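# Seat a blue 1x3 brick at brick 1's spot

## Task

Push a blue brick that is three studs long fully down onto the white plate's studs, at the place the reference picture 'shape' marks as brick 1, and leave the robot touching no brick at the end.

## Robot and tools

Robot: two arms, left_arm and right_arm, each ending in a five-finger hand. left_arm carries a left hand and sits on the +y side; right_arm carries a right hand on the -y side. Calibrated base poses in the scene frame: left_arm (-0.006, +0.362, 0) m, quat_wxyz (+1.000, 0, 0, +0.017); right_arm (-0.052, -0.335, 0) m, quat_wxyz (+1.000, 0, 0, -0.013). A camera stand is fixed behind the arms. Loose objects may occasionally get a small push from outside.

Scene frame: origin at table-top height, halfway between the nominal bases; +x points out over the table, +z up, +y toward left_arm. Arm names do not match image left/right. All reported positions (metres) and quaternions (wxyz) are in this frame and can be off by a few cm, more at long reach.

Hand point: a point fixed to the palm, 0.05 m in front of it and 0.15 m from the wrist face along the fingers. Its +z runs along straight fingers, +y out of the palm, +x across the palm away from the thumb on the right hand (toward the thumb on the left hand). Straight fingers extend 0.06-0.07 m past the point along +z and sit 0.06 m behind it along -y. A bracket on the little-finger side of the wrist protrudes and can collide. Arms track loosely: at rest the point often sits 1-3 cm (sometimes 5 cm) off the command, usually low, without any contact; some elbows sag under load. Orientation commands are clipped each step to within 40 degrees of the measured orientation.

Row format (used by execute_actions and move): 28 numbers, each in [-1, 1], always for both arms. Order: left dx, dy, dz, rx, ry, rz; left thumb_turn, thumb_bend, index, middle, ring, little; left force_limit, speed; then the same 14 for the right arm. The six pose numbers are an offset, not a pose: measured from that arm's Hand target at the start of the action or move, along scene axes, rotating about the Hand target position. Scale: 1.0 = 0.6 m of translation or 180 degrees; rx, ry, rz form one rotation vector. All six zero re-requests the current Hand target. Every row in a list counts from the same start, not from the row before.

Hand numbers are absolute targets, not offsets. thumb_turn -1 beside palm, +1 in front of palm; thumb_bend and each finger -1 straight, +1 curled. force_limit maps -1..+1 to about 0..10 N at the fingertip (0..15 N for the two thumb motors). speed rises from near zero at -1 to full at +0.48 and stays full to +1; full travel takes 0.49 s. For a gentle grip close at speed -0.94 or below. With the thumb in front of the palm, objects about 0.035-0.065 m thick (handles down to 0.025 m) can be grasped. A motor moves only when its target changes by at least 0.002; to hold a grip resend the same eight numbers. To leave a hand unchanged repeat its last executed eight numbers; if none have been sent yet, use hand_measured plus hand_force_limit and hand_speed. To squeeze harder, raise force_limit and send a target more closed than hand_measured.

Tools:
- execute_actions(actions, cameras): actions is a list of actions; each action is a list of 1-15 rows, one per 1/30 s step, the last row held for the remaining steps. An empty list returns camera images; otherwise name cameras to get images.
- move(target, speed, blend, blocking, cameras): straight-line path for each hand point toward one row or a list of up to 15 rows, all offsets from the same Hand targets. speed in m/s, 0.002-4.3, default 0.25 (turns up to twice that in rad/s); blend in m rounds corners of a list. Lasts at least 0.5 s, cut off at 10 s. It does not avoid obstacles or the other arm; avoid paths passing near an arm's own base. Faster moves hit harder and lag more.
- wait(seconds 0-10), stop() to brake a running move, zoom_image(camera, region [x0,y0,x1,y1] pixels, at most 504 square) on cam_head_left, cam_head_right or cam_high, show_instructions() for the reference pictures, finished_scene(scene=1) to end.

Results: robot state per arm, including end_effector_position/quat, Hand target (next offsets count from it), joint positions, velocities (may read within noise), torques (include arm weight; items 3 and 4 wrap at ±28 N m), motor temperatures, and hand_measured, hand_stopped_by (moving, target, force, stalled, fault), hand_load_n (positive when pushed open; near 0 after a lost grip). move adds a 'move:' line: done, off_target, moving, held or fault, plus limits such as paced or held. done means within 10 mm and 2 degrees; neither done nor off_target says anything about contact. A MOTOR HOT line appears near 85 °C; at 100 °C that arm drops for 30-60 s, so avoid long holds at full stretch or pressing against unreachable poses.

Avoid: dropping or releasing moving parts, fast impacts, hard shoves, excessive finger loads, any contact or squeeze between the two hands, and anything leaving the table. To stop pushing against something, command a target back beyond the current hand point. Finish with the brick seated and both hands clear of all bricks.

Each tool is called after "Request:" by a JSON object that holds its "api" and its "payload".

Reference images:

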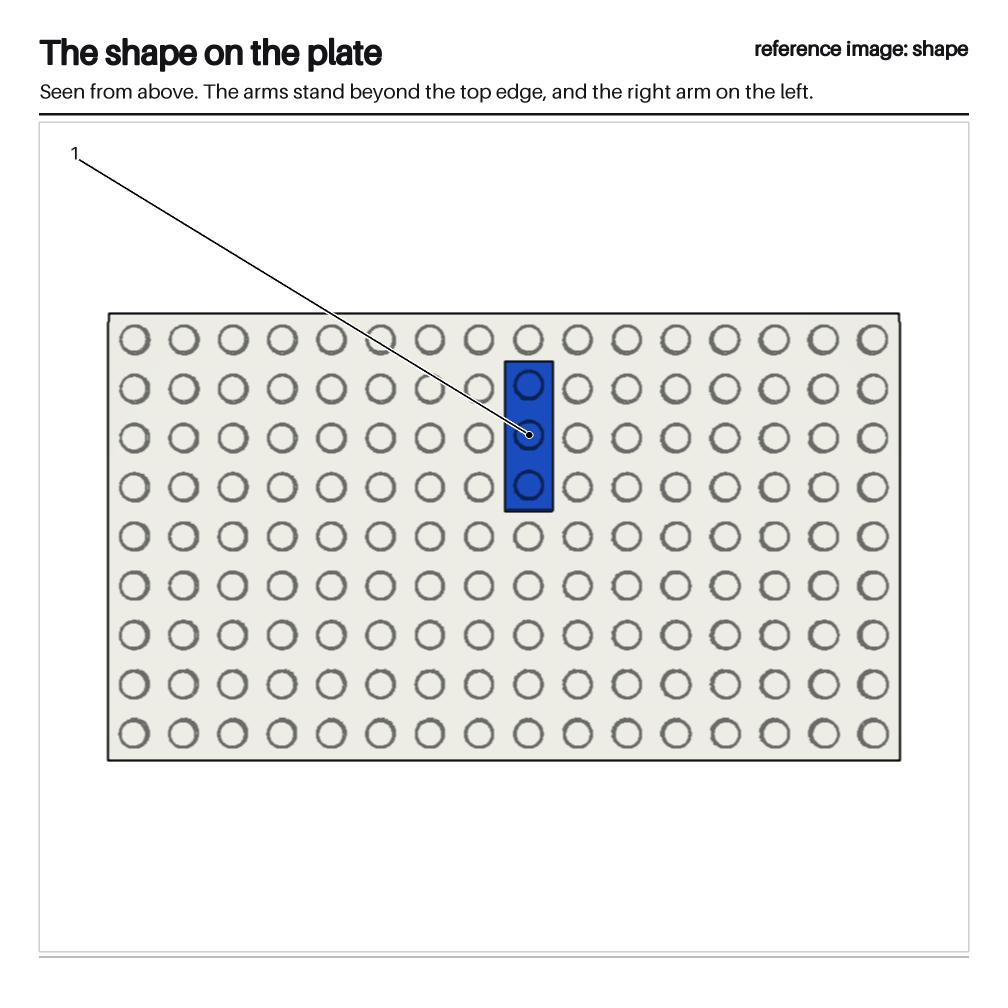

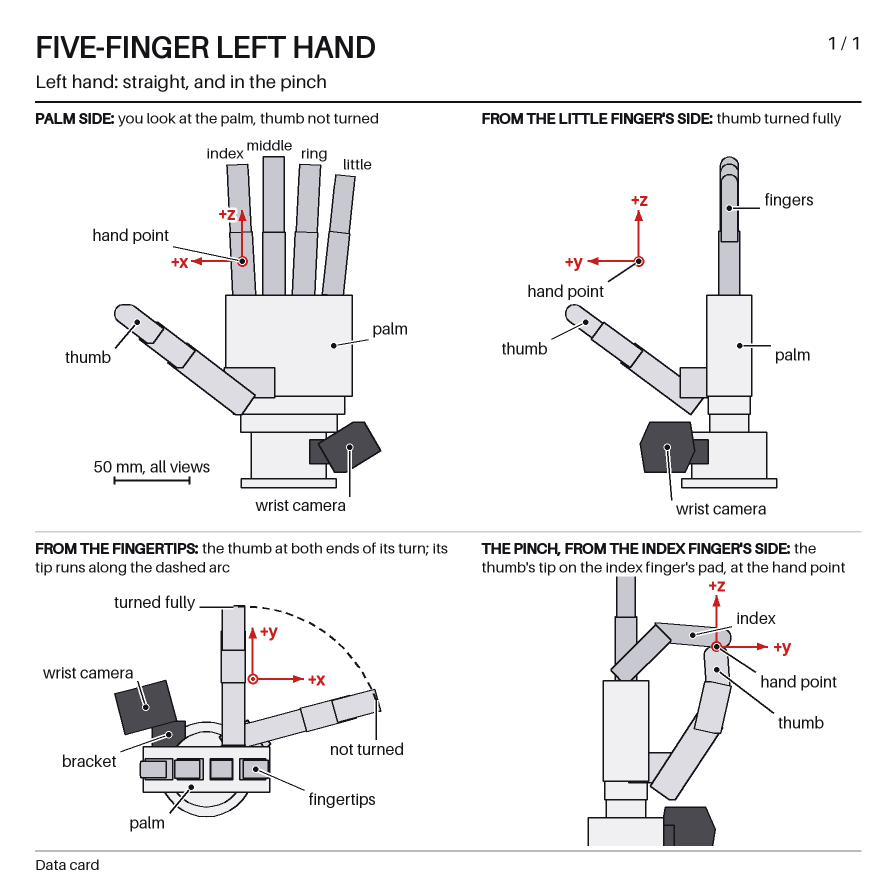

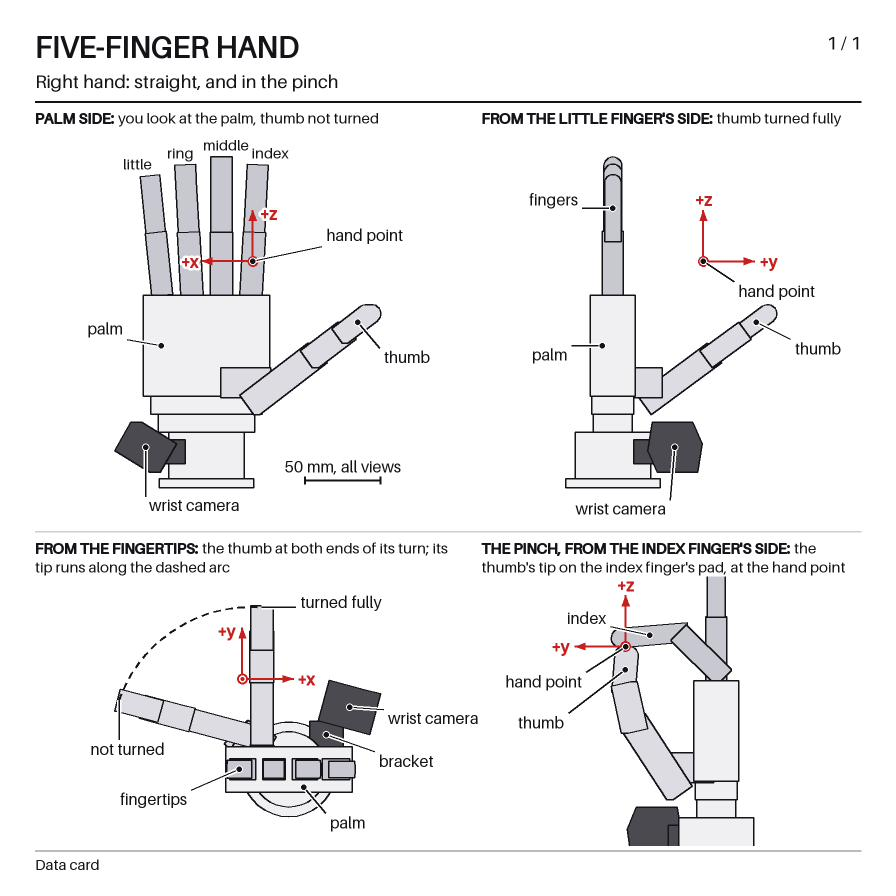

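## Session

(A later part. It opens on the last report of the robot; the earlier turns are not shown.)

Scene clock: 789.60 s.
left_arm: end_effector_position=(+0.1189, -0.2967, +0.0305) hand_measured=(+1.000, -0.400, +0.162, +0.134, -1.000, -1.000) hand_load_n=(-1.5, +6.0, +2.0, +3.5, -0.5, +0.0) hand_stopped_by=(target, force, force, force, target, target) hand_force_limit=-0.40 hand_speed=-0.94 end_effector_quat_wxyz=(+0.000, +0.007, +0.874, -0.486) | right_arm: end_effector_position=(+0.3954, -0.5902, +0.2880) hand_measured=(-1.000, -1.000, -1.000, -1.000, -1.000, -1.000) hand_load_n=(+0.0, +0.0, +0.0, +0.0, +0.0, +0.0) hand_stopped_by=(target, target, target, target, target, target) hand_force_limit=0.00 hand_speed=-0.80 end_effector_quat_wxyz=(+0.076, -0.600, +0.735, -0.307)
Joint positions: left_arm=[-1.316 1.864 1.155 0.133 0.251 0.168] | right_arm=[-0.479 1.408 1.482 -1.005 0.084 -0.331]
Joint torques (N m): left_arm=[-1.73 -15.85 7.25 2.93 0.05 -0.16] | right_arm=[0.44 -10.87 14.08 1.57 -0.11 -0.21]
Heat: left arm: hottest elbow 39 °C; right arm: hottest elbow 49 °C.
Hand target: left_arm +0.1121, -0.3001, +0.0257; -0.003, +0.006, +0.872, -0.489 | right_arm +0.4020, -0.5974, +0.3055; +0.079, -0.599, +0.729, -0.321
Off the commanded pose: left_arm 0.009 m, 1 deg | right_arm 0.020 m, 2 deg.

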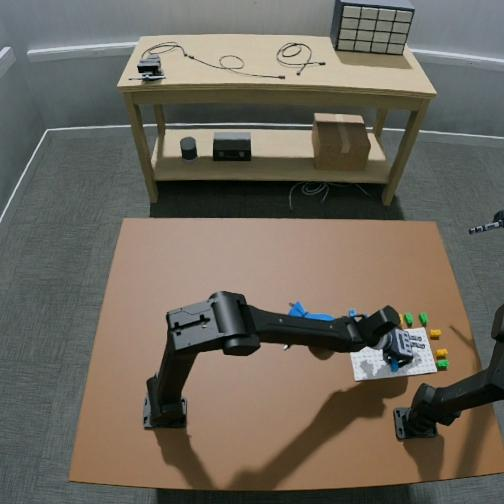

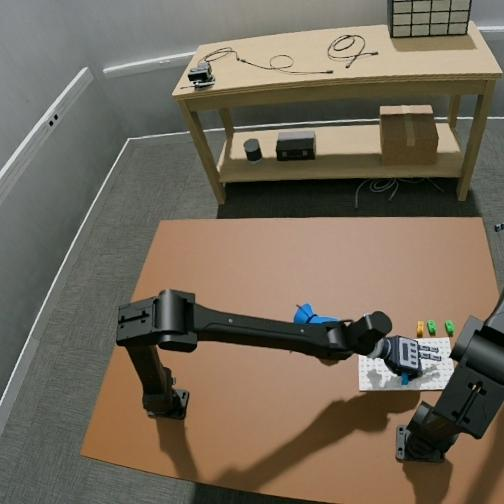

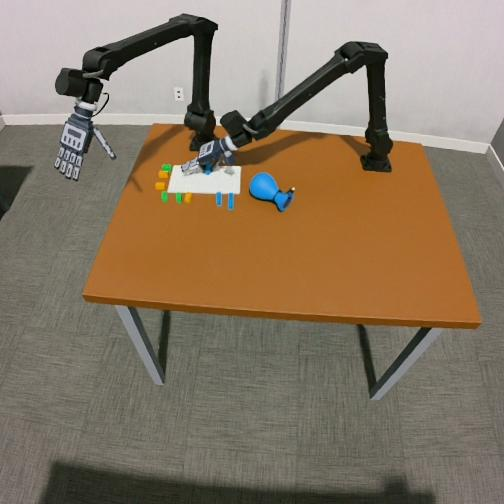

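Request:
{"api": "move", "payload": {"target": [[0.0465,0.005,0.074,0,0,0,1,-0.15,0.4,0.4,-1,-1,-0.4,-0.94, 0,0,0,0,0,0,-1,-1,-1,-1,-1,-1,0,-0.8],[0.0057,0.0005,0,0,0,0,1,-0.15,0.4,0.4,-1,-1,-0.4,-0.94, 0,0,0,0,0,0,-1,-1,-1,-1,-1,-1,0,-0.8]], "speed": 0.08, "cameras": ["cam_head_left","cam_head_right","cam_high"]}}

Request:
{"api": "zoom_image", "payload": {"camera": "cam_head_left", "region": [375, 350, 410, 385]}}

Request:
{"api": "zoom_image", "payload": {"camera": "cam_head_right", "region": [385, 360, 420, 395]}}

Scene clock: 804.27 s.
left_arm: end_effector_position=(+0.1216, -0.2956, +0.0301) hand_measured=(+1.000, -0.400, +0.162, +0.134, -1.000, -1.000) hand_load_n=(-1.5, +5.5, +2.5, +3.5, +0.0, +0.0) hand_stopped_by=(target, force, force, force, target, target) hand_force_limit=-0.40 hand_speed=-0.94 end_effector_quat_wxyz=(+0.000, +0.007, +0.874, -0.485) | right_arm: end_effector_position=(+0.3954, -0.5902, +0.2880) hand_measured=(-1.000, -1.000, -1.000, -1.000, -1.000, -1.000) hand_load_n=(+0.0, +0.0, +0.0, +0.0, +0.0, +0.0) hand_stopped_by=(target, target, target, target, target, target) hand_force_limit=0.00 hand_speed=-0.80 end_effector_quat_wxyz=(+0.076, -0.600, +0.735, -0.307)
Joint positions: left_arm=[-1.311 1.864 1.155 0.131 0.256 0.171] | right_arm=[-0.479 1.408 1.482 -1.005 0.084 -0.331]
Joint torques (N m): left_arm=[-1.67 -15.79 7.47 2.91 0.05 -0.16] | right_arm=[0.09 -11.46 13.97 1.63 -0.12 -0.24]
Heat: left arm: hottest elbow 40 °C; right arm: hottest elbow 49 °C.
Hand target: left_arm +0.1156, -0.2997, +0.0255; -0.003, +0.006, +0.872, -0.489 | right_arm +0.4020, -0.5974, +0.3055; +0.079, -0.599, +0.729, -0.321
Off the commanded pose: left_arm 0.009 m, 1 deg | right_arm 0.020 m, 2 deg.
move: off_target (right_arm)

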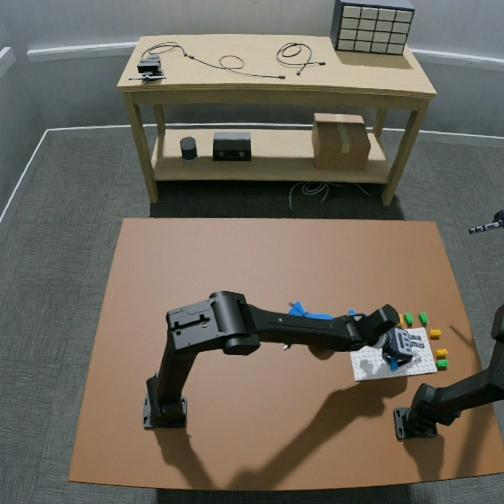

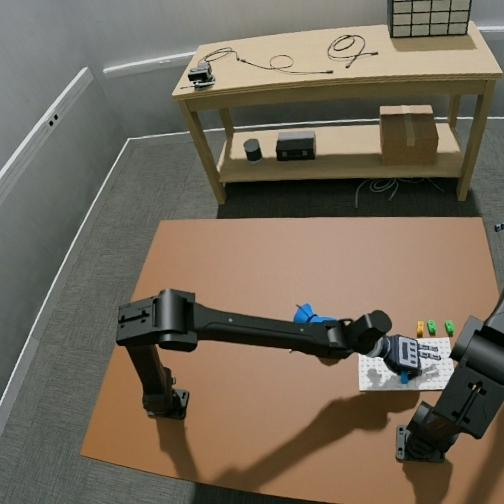

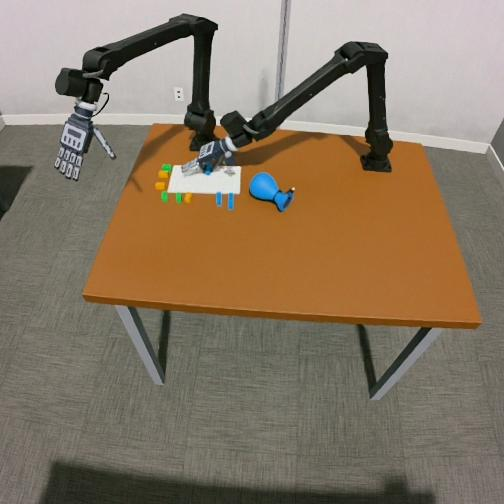

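Scaled by 14.400.

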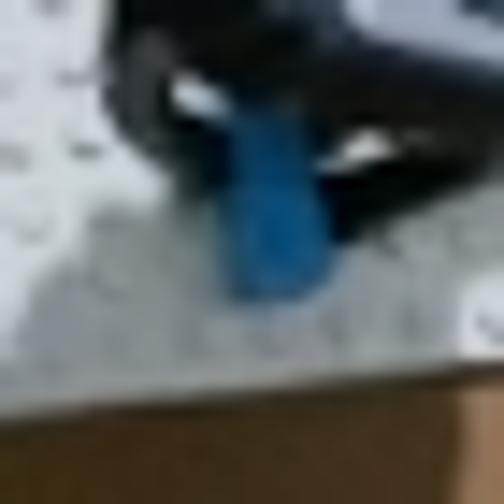

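Scaled by 14.400.

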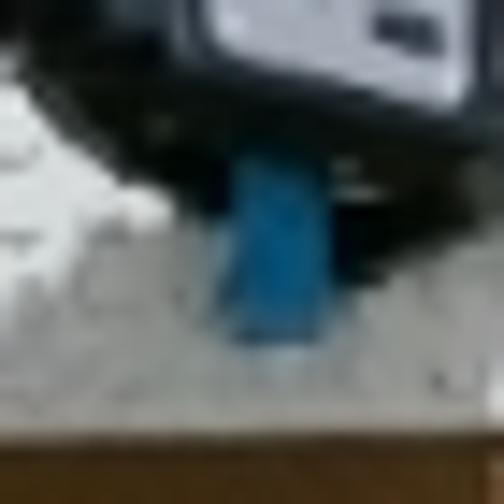

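Request:
{"api": "move", "payload": {"target": [0.001,-0.001,-0.008,0,0,0,1,-0.15,0.4,0.4,-1,-1,-0.4,-0.94, 0,0,0,0,0,0,-1,-1,-1,-1,-1,-1,0,-0.8], "speed": 0.03}}

Request:
{"api": "move", "payload": {"target": [0,0,-0.006,0,0,0,1,-0.15,0.4,0.4,-1,-1,-0.4,-0.94, 0,0,0,0,0,0,-1,-1,-1,-1,-1,-1,0,-0.8], "speed": 0.03}}

Scene clock: 811.57 s.
left_arm: end_effector_position=(+0.1221, -0.2973, +0.0296) hand_measured=(+1.000, -0.400, +0.162, +0.134, -1.000, -1.000) hand_load_n=(-1.5, +5.5, +2.5, +3.5, +0.0, +0.0) hand_stopped_by=(target, force, force, force, target, target) hand_force_limit=-0.40 hand_speed=-0.94 end_effector_quat_wxyz=(+0.001, +0.007, +0.873, -0.488) | right_arm: end_effector_position=(+0.3954, -0.5902, +0.2880) hand_measured=(-1.000, -1.000, -1.000, -1.000, -1.000, -1.000) hand_load_n=(+0.0, +0.0, +0.0, +0.0, +0.0, +0.0) hand_stopped_by=(target, target, target, target, target, target) hand_force_limit=0.00 hand_speed=-0.80 end_effector_quat_wxyz=(+0.076, -0.600, +0.735, -0.307)
Joint positions: left_arm=[-1.311 1.868 1.155 0.142 0.256 0.171] | right_arm=[-0.479 1.408 1.482 -1.005 0.084 -0.331]
Joint torques (N m): left_arm=[-1.55 -15.44 7.35 2.89 0.07 -0.15] | right_arm=[0.26 -11.11 14.05 1.51 -0.1 -0.25]
Heat: left arm: hottest elbow 40 °C; right arm: hottest elbow 49 °C.
Hand target: left_arm +0.1162, -0.3003, +0.0208; -0.003, +0.006, +0.872, -0.489 | right_arm +0.4020, -0.5974, +0.3055; +0.079, -0.599, +0.729, -0.321
Off the commanded pose: left_arm 0.011 m, 0 deg | right_arm 0.020 m, 2 deg.
move: off_target (left_arm, right_arm)

Scene clock: 812.33 s.
left_arm: end_effector_position=(+0.1225, -0.2989, +0.0295) hand_measured=(+1.000, -0.400, +0.162, +0.134, -1.000, -1.000) hand_load_n=(-1.5, +5.5, +2.0, +3.5, +0.0, +0.0) hand_stopped_by=(target, force, force, force, target, target) hand_force_limit=-0.40 hand_speed=-0.94 end_effector_quat_wxyz=(+0.001, +0.007, +0.871, -0.491) | right_arm: end_effector_position=(+0.3954, -0.5902, +0.2880) hand_measured=(-1.000, -1.000, -1.000, -1.000, -1.000, -1.000) hand_load_n=(+0.0, +0.0, +0.0, +0.0, +0.0, +0.0) hand_stopped_by=(target, target, target, target, target, target) hand_force_limit=0.00 hand_speed=-0.80 end_effector_quat_wxyz=(+0.076, -0.600, +0.735, -0.307)
Joint positions: left_arm=[-1.311 1.871 1.155 0.152 0.256 0.17] | right_arm=[-0.479 1.408 1.482 -1.005 0.084 -0.331]
Joint torques (N m): left_arm=[-1.55 -15.15 7.16 2.86 0.07 -0.14] | right_arm=[0.09 -11.16 14.01 1.57 -0.1 -0.21]
Heat: left arm: hottest elbow 40 °C; right arm: hottest elbow 49 °C.
Hand target: left_arm +0.1161, -0.3003, +0.0172; -0.003, +0.006, +0.872, -0.489 | right_arm +0.4020, -0.5974, +0.3055; +0.079, -0.599, +0.729, -0.321
Off the commanded pose: left_arm 0.014 m, 1 deg | right_arm 0.020 m, 2 deg.
move: off_target (left_arm, right_arm)

Request:
{"api": "wait", "payload": {"seconds": 0, "cameras": ["cam_head_left","cam_head_right","cam_high"]}}

Request:
{"api": "zoom_image", "payload": {"camera": "cam_head_left", "region": [375, 350, 410, 385]}}

Request:
{"api": "zoom_image", "payload": {"camera": "cam_head_right", "region": [385, 360, 420, 395]}}

Request:
{"api": "zoom_image", "payload": {"camera": "cam_high", "region": [185, 155, 235, 195]}}

Scene clock: 823.17 s.
left_arm: end_effector_position=(+0.1225, -0.2989, +0.0296) hand_measured=(+1.000, -0.400, +0.162, +0.134, -1.000, -1.000) hand_load_n=(-1.5, +5.5, +2.0, +3.5, +0.0, +0.0) hand_stopped_by=(target, force, force, force, target, target) hand_force_limit=-0.40 hand_speed=-0.94 end_effector_quat_wxyz=(+0.001, +0.007, +0.871, -0.492) | right_arm: end_effector_position=(+0.3954, -0.5902, +0.2880) hand_measured=(-1.000, -1.000, -1.000, -1.000, -1.000, -1.000) hand_load_n=(+0.0, +0.0, +0.0, +0.0, +0.0, +0.0) hand_stopped_by=(target, target, target, target, target, target) hand_force_limit=0.00 hand_speed=-0.80 end_effector_quat_wxyz=(+0.076, -0.600, +0.735, -0.307)
Joint positions: left_arm=[-1.311 1.871 1.155 0.153 0.256 0.17] | right_arm=[-0.479 1.408 1.482 -1.005 0.084 -0.331]
Joint torques (N m): left_arm=[-1.55 -15.03 7.16 2.82 0.07 -0.14] | right_arm=[-0.03 -11.34 14.05 1.46 -0.07 -0.23]
Heat: left arm: hottest elbow 39 °C; right arm: hottest elbow 49 °C.
Hand target: left_arm +0.1162, -0.3004, +0.0172; -0.003, +0.006, +0.872, -0.489 | right_arm +0.4020, -0.5974, +0.3055; +0.079, -0.599, +0.729, -0.321
Off the commanded pose: left_arm 0.014 m, 1 deg | right_arm 0.020 m, 2 deg.

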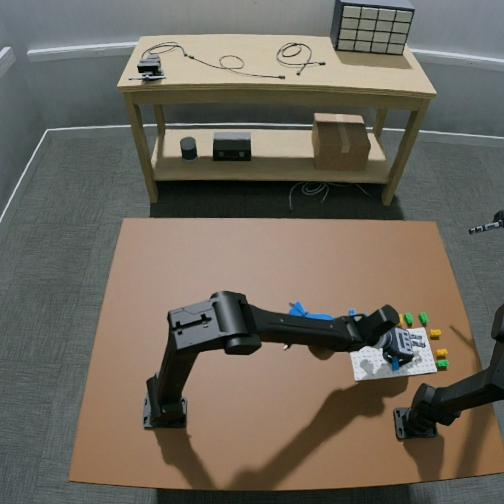

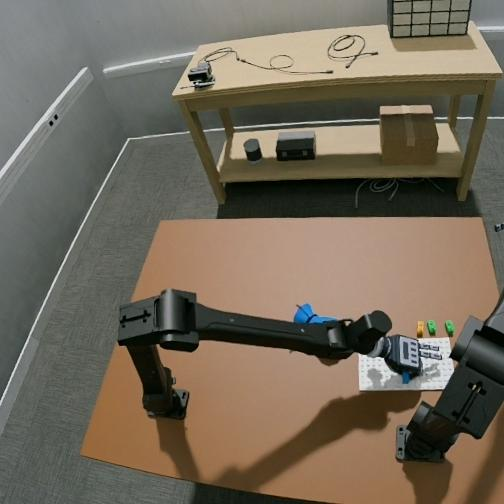

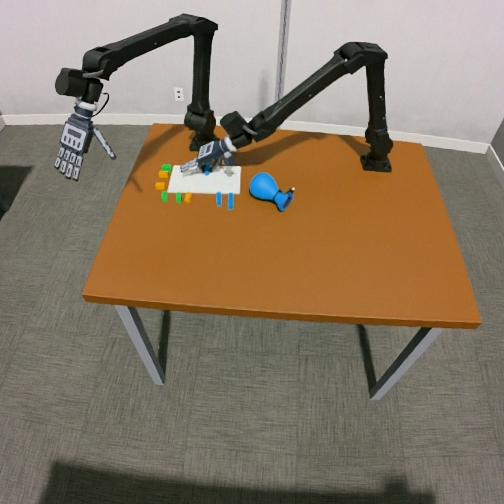

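Scaled by 14.400.

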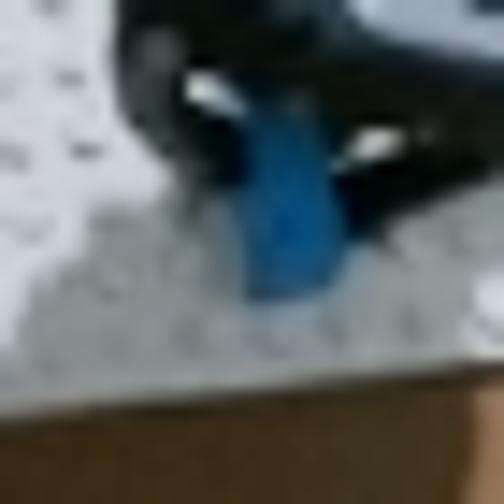

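Scaled by 14.400.

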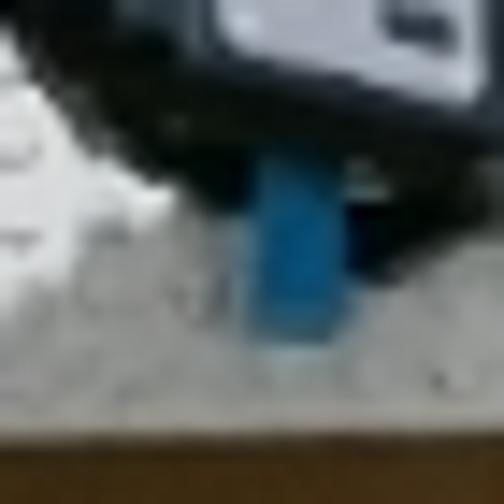

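Scaled by 10.080.

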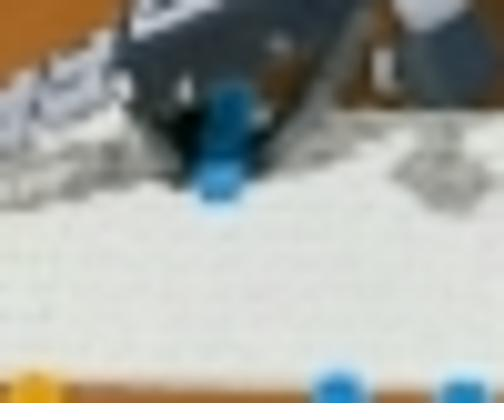

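Request:
{"api": "move", "payload": {"target": [[0.0457,0.0098,0.088,0,0,0,1,-0.15,0.4,0.4,-1,-1,-0.4,-0.94, 0,0,0,0,0,0,-1,-1,-1,-1,-1,-1,0,-0.8],[0.0007,0.0023,0.0145,0,0,0,1,-0.15,0.4,0.4,-1,-1,-0.4,-0.94, 0,0,0,0,0,0,-1,-1,-1,-1,-1,-1,0,-0.8]], "speed": 0.08, "cameras": ["cam_head_left","cam_head_right","cam_high"]}}

Request:
{"api": "zoom_image", "payload": {"camera": "cam_head_left", "region": [375, 350, 410, 385]}}

Request:
{"api": "zoom_image", "payload": {"camera": "cam_head_right", "region": [385, 360, 420, 395]}}

Scene clock: 839.23 s.
left_arm: end_effector_position=(+0.1218, -0.2953, +0.0302) hand_measured=(+1.000, -0.400, +0.162, +0.134, -1.000, -1.000) hand_load_n=(-1.5, +5.5, +2.0, +3.5, +0.0, +0.0) hand_stopped_by=(target, force, force, force, target, target) hand_force_limit=-0.40 hand_speed=-0.94 end_effector_quat_wxyz=(+0.000, +0.007, +0.874, -0.485) | right_arm: end_effector_position=(+0.3954, -0.5902, +0.2880) hand_measured=(-1.000, -1.000, -1.000, -1.000, -1.000, -1.000) hand_load_n=(+0.0, +0.0, +0.0, +0.0, +0.0, +0.0) hand_stopped_by=(target, target, target, target, target, target) hand_force_limit=0.00 hand_speed=-0.80 end_effector_quat_wxyz=(+0.076, -0.600, +0.735, -0.307)
Joint positions: left_arm=[-1.31 1.864 1.155 0.13 0.258 0.173] | right_arm=[-0.479 1.408 1.482 -1.005 0.084 -0.331]
Joint torques (N m): left_arm=[-1.73 -15.68 7.34 2.93 0.05 -0.17] | right_arm=[0.56 -10.7 14.16 1.52 -0.13 -0.24]
Heat: left arm: hottest elbow 39 °C; right arm: hottest elbow 49 °C.
Hand target: left_arm +0.1166, -0.2989, +0.0259; -0.003, +0.006, +0.872, -0.489 | right_arm +0.4020, -0.5974, +0.3055; +0.079, -0.599, +0.729, -0.321
Off the commanded pose: left_arm 0.008 m, 1 deg | right_arm 0.020 m, 2 deg.
move: off_target (right_arm)

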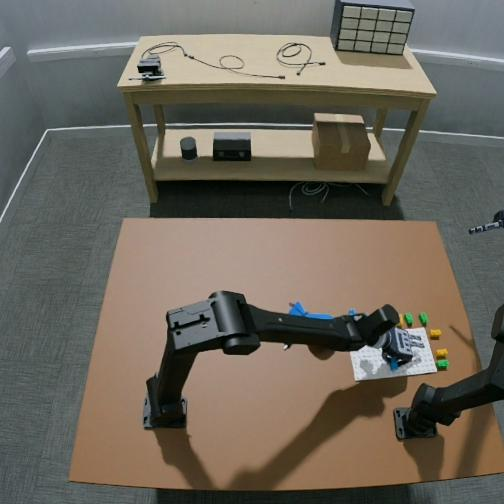

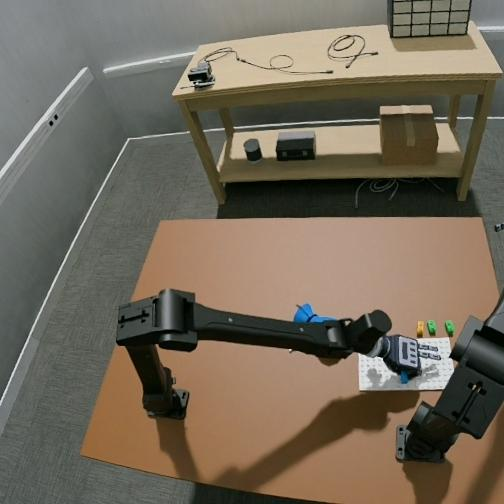

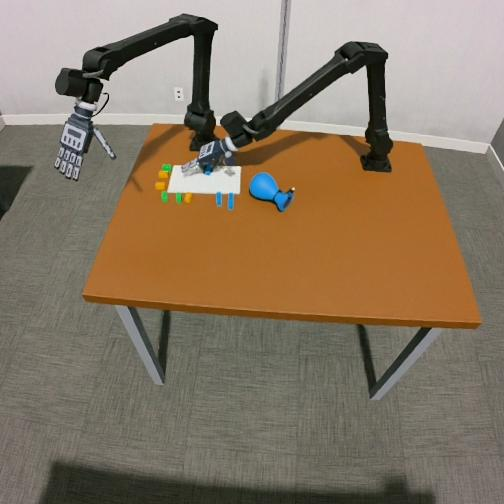

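Scaled by 14.400.

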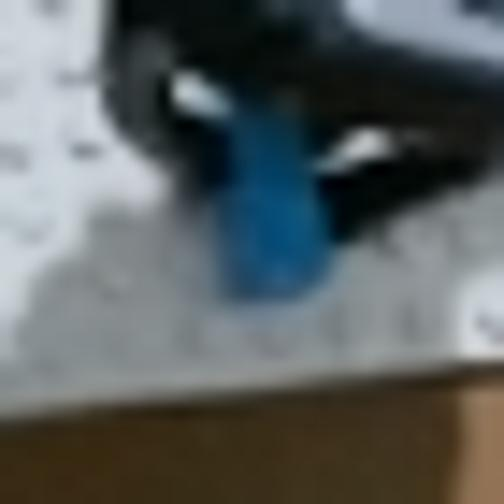

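Scaled by 14.400.

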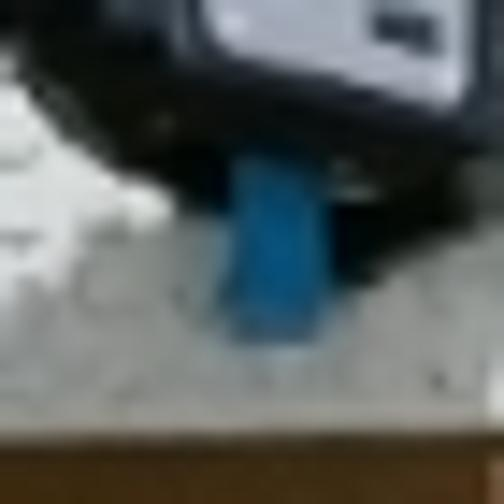

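Request:
{"api": "execute_actions", "payload": {"actions": [[[0,0,0,0,0,0,1,-0.6,0.02,0.0,-1,-1,-0.4,-0.85,0,0,0,0,0,0,-1,-1,-1,-1,-1,-1,0,-0.8]]], "cameras": ["cam_head_left","cam_head_right","cam_high"]}}

Request:
{"api": "zoom_image", "payload": {"camera": "cam_head_left", "region": [375, 350, 410, 385]}}

Request:
{"api": "zoom_image", "payload": {"camera": "cam_head_right", "region": [385, 360, 420, 395]}}

Scene clock: 844.23 s.
left_arm: end_effector_position=(+0.1217, -0.2953, +0.0302) hand_measured=(+1.000, -0.600, +0.020, +0.000, -1.000, -1.000) hand_load_n=(+0.0, +0.0, +0.0, +0.0, +0.0, +0.0) hand_stopped_by=(target, target, target, target, target, target) hand_force_limit=-0.40 hand_speed=-0.85 end_effector_quat_wxyz=(+0.000, +0.007, +0.874, -0.485) | right_arm: end_effector_position=(+0.3954, -0.5902, +0.2880) hand_measured=(-1.000, -1.000, -1.000, -1.000, -1.000, -1.000) hand_load_n=(+0.0, +0.0, +0.0, +0.0, +0.0, +0.0) hand_stopped_by=(target, target, target, target, target, target) hand_force_limit=0.00 hand_speed=-0.80 end_effector_quat_wxyz=(+0.076, -0.600, +0.735, -0.307)
Joint positions: left_arm=[-1.31 1.864 1.155 0.13 0.258 0.172] | right_arm=[-0.479 1.408 1.482 -1.005 0.084 -0.331]
Joint torques (N m): left_arm=[-1.44 -15.85 7.32 2.93 0.05 -0.16] | right_arm=[0.38 -11.4 14.01 1.44 -0.11 -0.23]
Heat: left arm: hottest elbow 39 °C; right arm: hottest elbow 49 °C.
Hand target: left_arm +0.1166, -0.2989, +0.0259; -0.003, +0.006, +0.872, -0.489 | right_arm +0.4020, -0.5974, +0.3055; +0.079, -0.599, +0.729, -0.321
Off the commanded pose: left_arm 0.008 m, 1 deg | right_arm 0.020 m, 2 deg.

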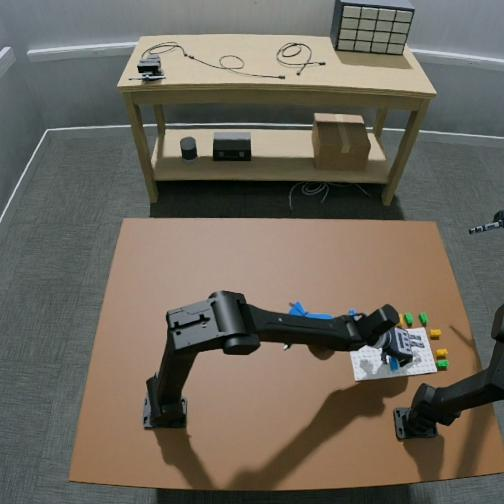

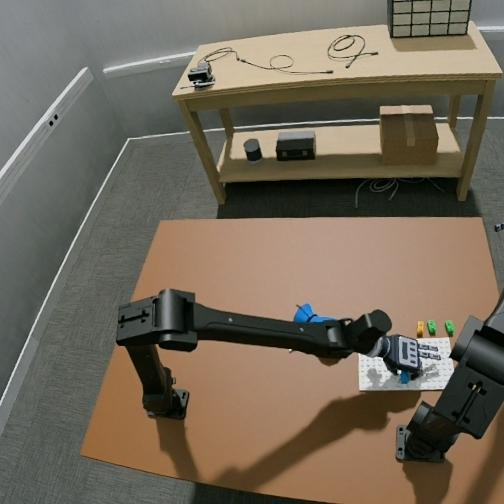

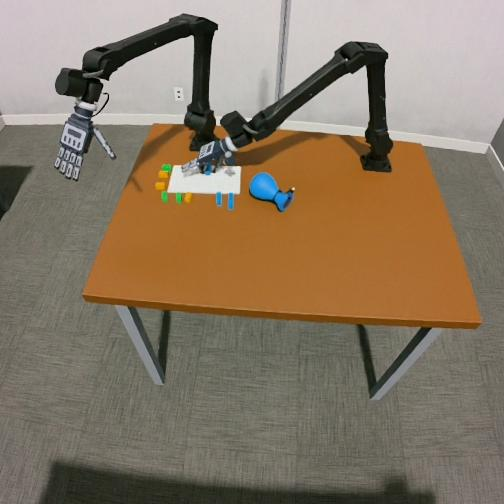

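Scaled by 14.400.

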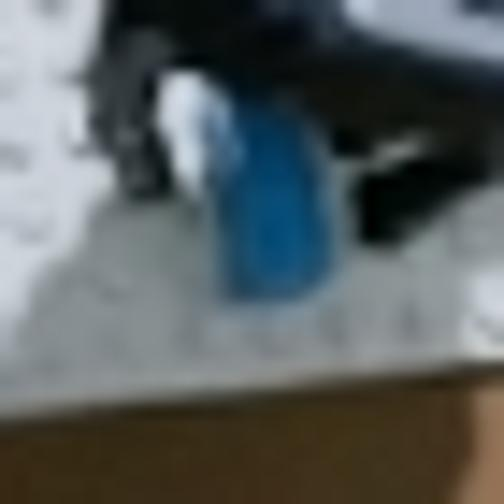

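Scaled by 14.400.

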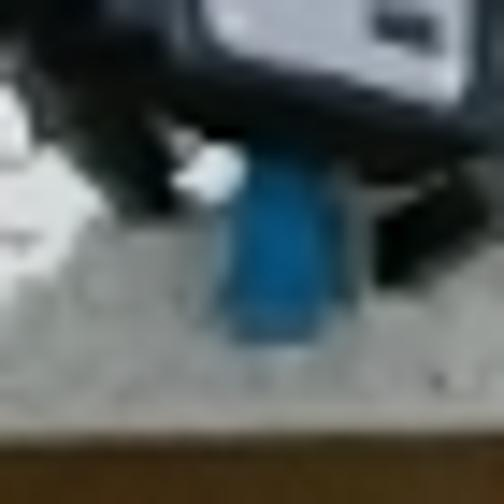

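Request:
{"api": "execute_actions", "payload": {"actions": [[[0,0,0,0,0,0,1,-0.6,-0.15,-0.17,-1,-1,-0.4,-0.6,0,0,0,0,0,0,-1,-1,-1,-1,-1,-1,0,-0.8]]]}}

Request:
{"api": "move", "payload": {"target": [0.008,-0.015,0.13,0,0,0,1,-0.6,-0.15,-0.17,-1,-1,-0.4,-0.6, 0,0,0,0,0,0,-1,-1,-1,-1,-1,-1,0,-0.8], "speed": 0.1, "cameras": ["cam_head_left","cam_head_right","cam_high"]}}

Request:
{"api": "zoom_image", "payload": {"camera": "cam_head_left", "region": [375, 340, 415, 380]}}

Request:
{"api": "zoom_image", "payload": {"camera": "cam_head_right", "region": [385, 350, 425, 390]}}

Scene clock: 853.10 s.
left_arm: end_effector_position=(+0.1217, -0.2953, +0.0302) hand_measured=(+1.000, -0.600, -0.150, -0.170, -1.000, -1.000) hand_load_n=(+0.0, +0.0, +0.0, +0.0, +0.0, +0.0) hand_stopped_by=(target, target, target, target, target, target) hand_force_limit=-0.40 hand_speed=-0.60 end_effector_quat_wxyz=(+0.000, +0.007, +0.874, -0.485) | right_arm: end_effector_position=(+0.3954, -0.5902, +0.2880) hand_measured=(-1.000, -1.000, -1.000, -1.000, -1.000, -1.000) hand_load_n=(+0.0, +0.0, +0.0, +0.0, +0.0, +0.0) hand_stopped_by=(target, target, target, target, target, target) hand_force_limit=0.00 hand_speed=-0.80 end_effector_quat_wxyz=(+0.076, -0.600, +0.735, -0.307)
Joint positions: left_arm=[-1.31 1.864 1.155 0.13 0.258 0.172] | right_arm=[-0.479 1.408 1.482 -1.005 0.084 -0.331]
Joint torques (N m): left_arm=[-1.49 -15.85 7.34 2.93 0.05 -0.16] | right_arm=[-0.15 -10.81 14.04 1.48 -0.11 -0.22]
Heat: left arm: hottest elbow 39 °C; right arm: hottest elbow 49 °C.
Hand target: left_arm +0.1166, -0.2989, +0.0259; -0.003, +0.006, +0.872, -0.489 | right_arm +0.4020, -0.5974, +0.3055; +0.079, -0.599, +0.729, -0.321
Off the commanded pose: left_arm 0.008 m, 1 deg | right_arm 0.020 m, 2 deg.

Scene clock: 854.57 s.
left_arm: end_effector_position=(+0.1192, -0.2869, +0.0719) hand_measured=(+1.000, -0.600, -0.150, -0.170, -1.000, -1.000) hand_load_n=(+0.0, +0.0, +0.0, +0.0, +0.0, +0.0) hand_stopped_by=(target, target, target, target, target, target) hand_force_limit=-0.40 hand_speed=-0.60 end_effector_quat_wxyz=(-0.006, +0.004, +0.884, -0.467) | right_arm: end_effector_position=(+0.3954, -0.5902, +0.2880) hand_measured=(-1.000, -1.000, -1.000, -1.000, -1.000, -1.000) hand_load_n=(-0.5, +0.0, +0.0, +0.5, +0.0, +0.0) hand_stopped_by=(target, target, target, target, target, target) hand_force_limit=0.00 hand_speed=-0.80 end_effector_quat_wxyz=(+0.076, -0.600, +0.735, -0.307)
Joint positions: left_arm=[-1.31 1.784 1.195 -0.033 0.258 0.172] | right_arm=[-0.479 1.408 1.482 -1.005 0.084 -0.331]
Joint torques (N m): left_arm=[-1.14 -17.49 11.84 1.33 0.18 -0.14] | right_arm=[0.09 -11.69 14.12 1.42 -0.1 -0.23]
Heat: left arm: hottest elbow 39 °C; right arm: hottest elbow 49 °C.
Hand target: left_arm +0.1214, -0.3079, +0.1038; -0.003, +0.006, +0.872, -0.489 | right_arm +0.4020, -0.5974, +0.3055; +0.079, -0.599, +0.729, -0.321
Off the commanded pose: left_arm 0.038 m, 3 deg | right_arm 0.020 m, 2 deg.
move: off_target (left_arm, right_arm)

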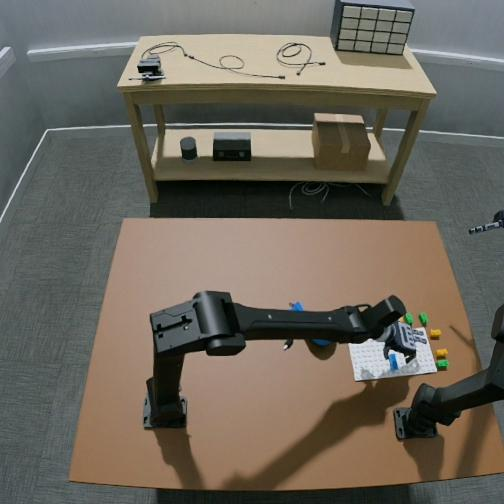

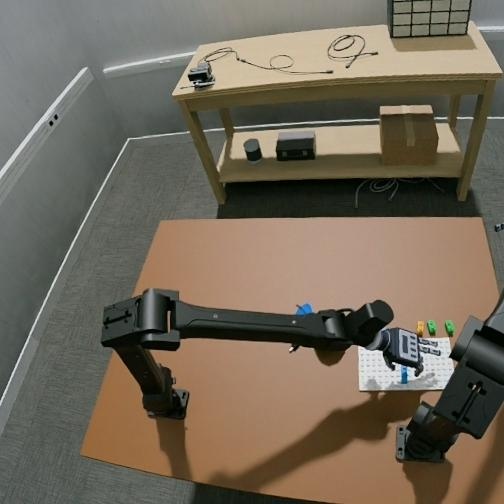

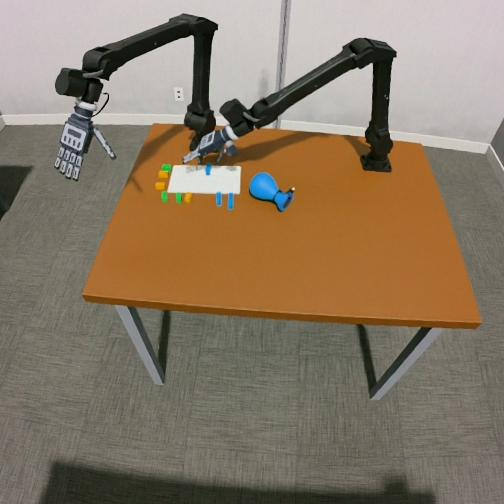

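Scaled by 12.600.

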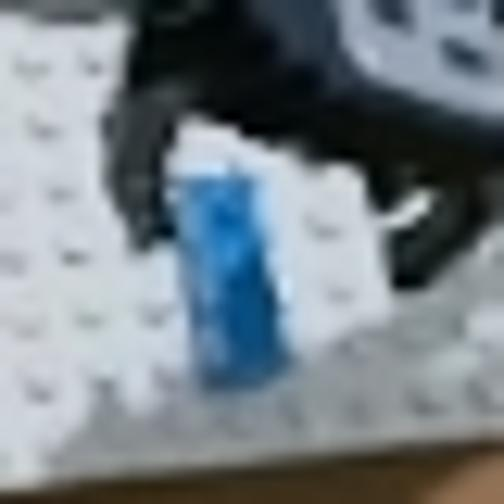

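Scaled by 12.600.

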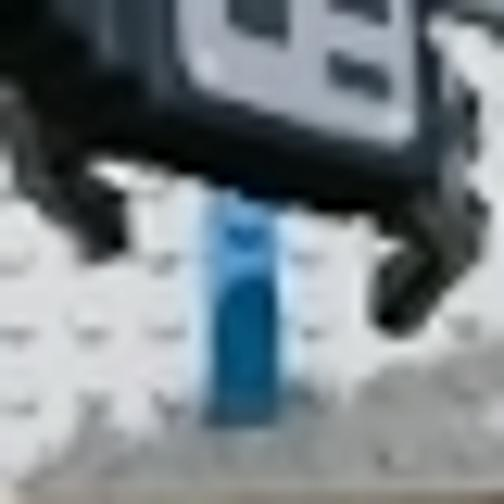

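Request:
{"api": "move", "payload": {"target": [0.015,0.18,0.16,0.242,0,0,1,-1,1,1,1,1,0,0, 0,0,0,0,0,0,-1,-1,-1,-1,-1,-1,0,-0.8], "speed": 0.2, "cameras": ["cam_head_left","cam_head_right","cam_high"]}}

Request:
{"api": "zoom_image", "payload": {"camera": "cam_head_left", "region": [345, 325, 445, 385]}}

Request:
{"api": "zoom_image", "payload": {"camera": "cam_head_right", "region": [355, 335, 455, 395]}}

Request:
{"api": "zoom_image", "payload": {"camera": "cam_high", "region": [165, 155, 245, 203]}}

Scene clock: 899.97 s.
left_arm: end_effector_position=(+0.1284, -0.1844, +0.1856) hand_measured=(+1.000, -1.000, +1.000, +1.000, +1.000, +1.000) hand_load_n=(+0.0, +0.0, +0.0, +0.0, +0.0, +0.0) hand_stopped_by=(target, target, target, target, target, target) hand_force_limit=0.00 hand_speed=0.00 end_effector_quat_wxyz=(-0.011, -0.006, +0.993, -0.116) | right_arm: end_effector_position=(+0.3954, -0.5902, +0.2880) hand_measured=(-1.000, -1.000, -1.000, -1.000, -1.000, -1.000) hand_load_n=(+0.0, +0.0, +0.0, +0.0, +0.0, +0.0) hand_stopped_by=(target, target, target, target, target, target) hand_force_limit=0.00 hand_speed=-0.80 end_effector_quat_wxyz=(+0.076, -0.600, +0.735, -0.307)
Joint positions: left_arm=[-1.31 1.839 1.792 -1.307 0.087 0.275] | right_arm=[-0.479 1.408 1.482 -1.005 0.084 -0.331]
Joint torques (N m): left_arm=[-1.38 -16.62 12.7 0.27 -0.01 0.03] | right_arm=[-0.03 -11.34 14.05 1.62 -0.11 -0.23]
Heat: left arm: hottest elbow 45 °C; right arm: hottest elbow 50 °C.
Hand target: left_arm +0.1304, -0.1998, +0.1999; -0.005, +0.004, +0.991, -0.130 | right_arm +0.4020, -0.5974, +0.3055; +0.079, -0.599, +0.729, -0.321
Off the commanded pose: left_arm 0.021 m, 2 deg | right_arm 0.020 m, 2 deg.
move: off_target (left_arm, right_arm)

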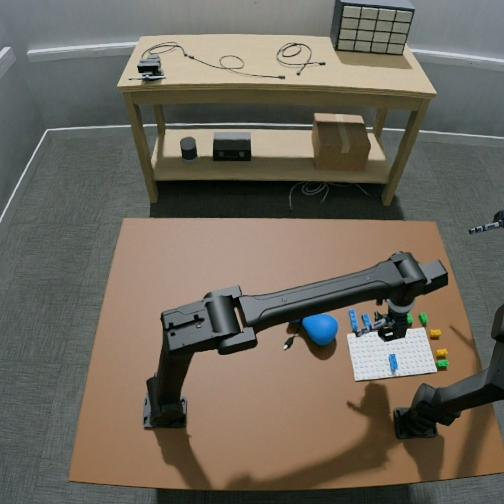

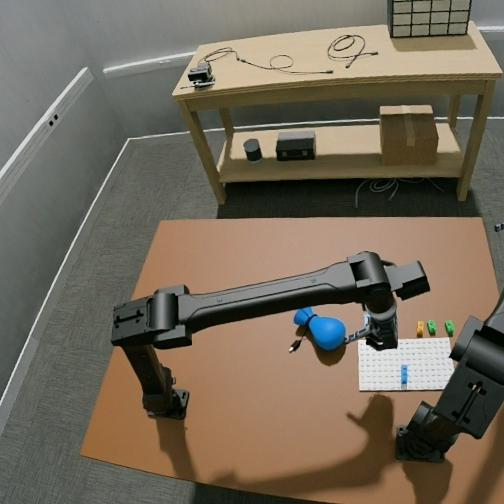

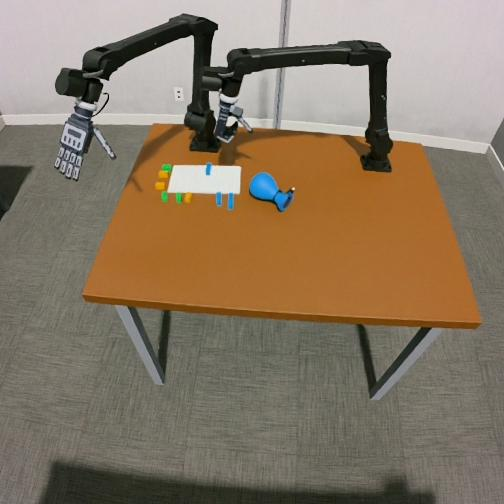

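Scaled by 5.040.

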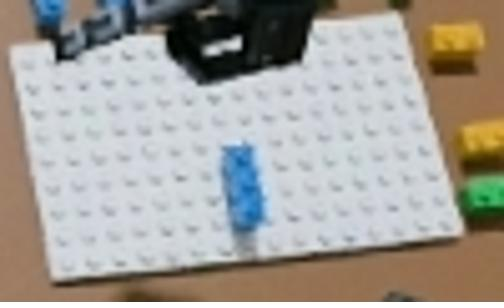

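Scaled by 5.040.

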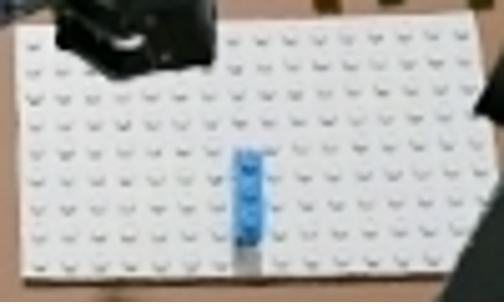

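Scaled by 6.300.

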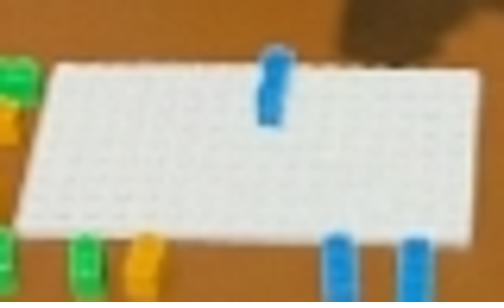

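Request:
{"api": "zoom_image", "payload": {"camera": "cam_head_left", "region": [372, 342, 412, 382]}}

Request:
{"api": "zoom_image", "payload": {"camera": "cam_head_right", "region": [385, 355, 425, 395]}}

Request:
{"api": "zoom_image", "payload": {"camera": "cam_high", "region": [190, 155, 230, 185]}}

Scaled by 12.600.

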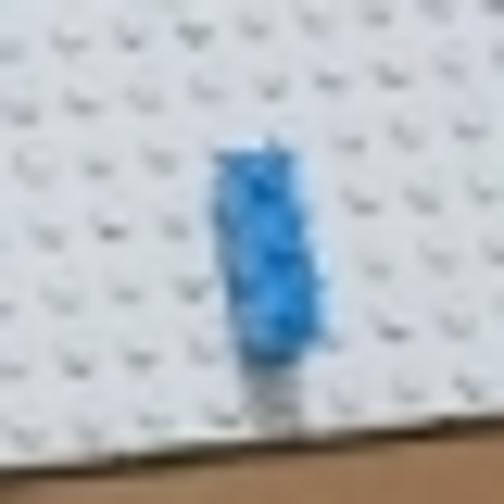

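Scaled by 12.600.

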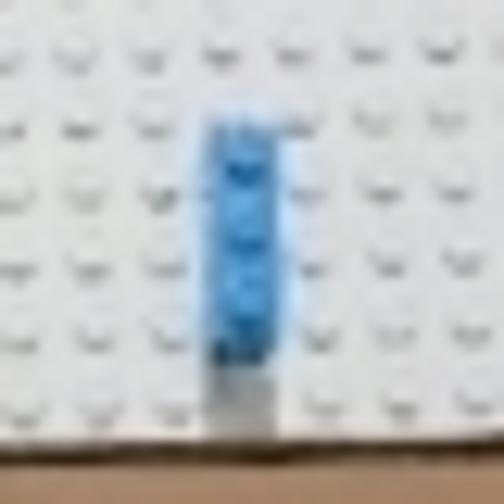

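Scaled by 12.600.

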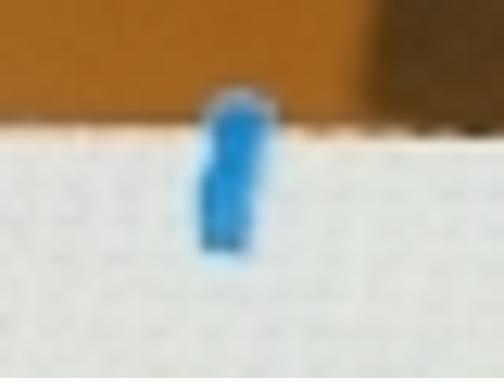

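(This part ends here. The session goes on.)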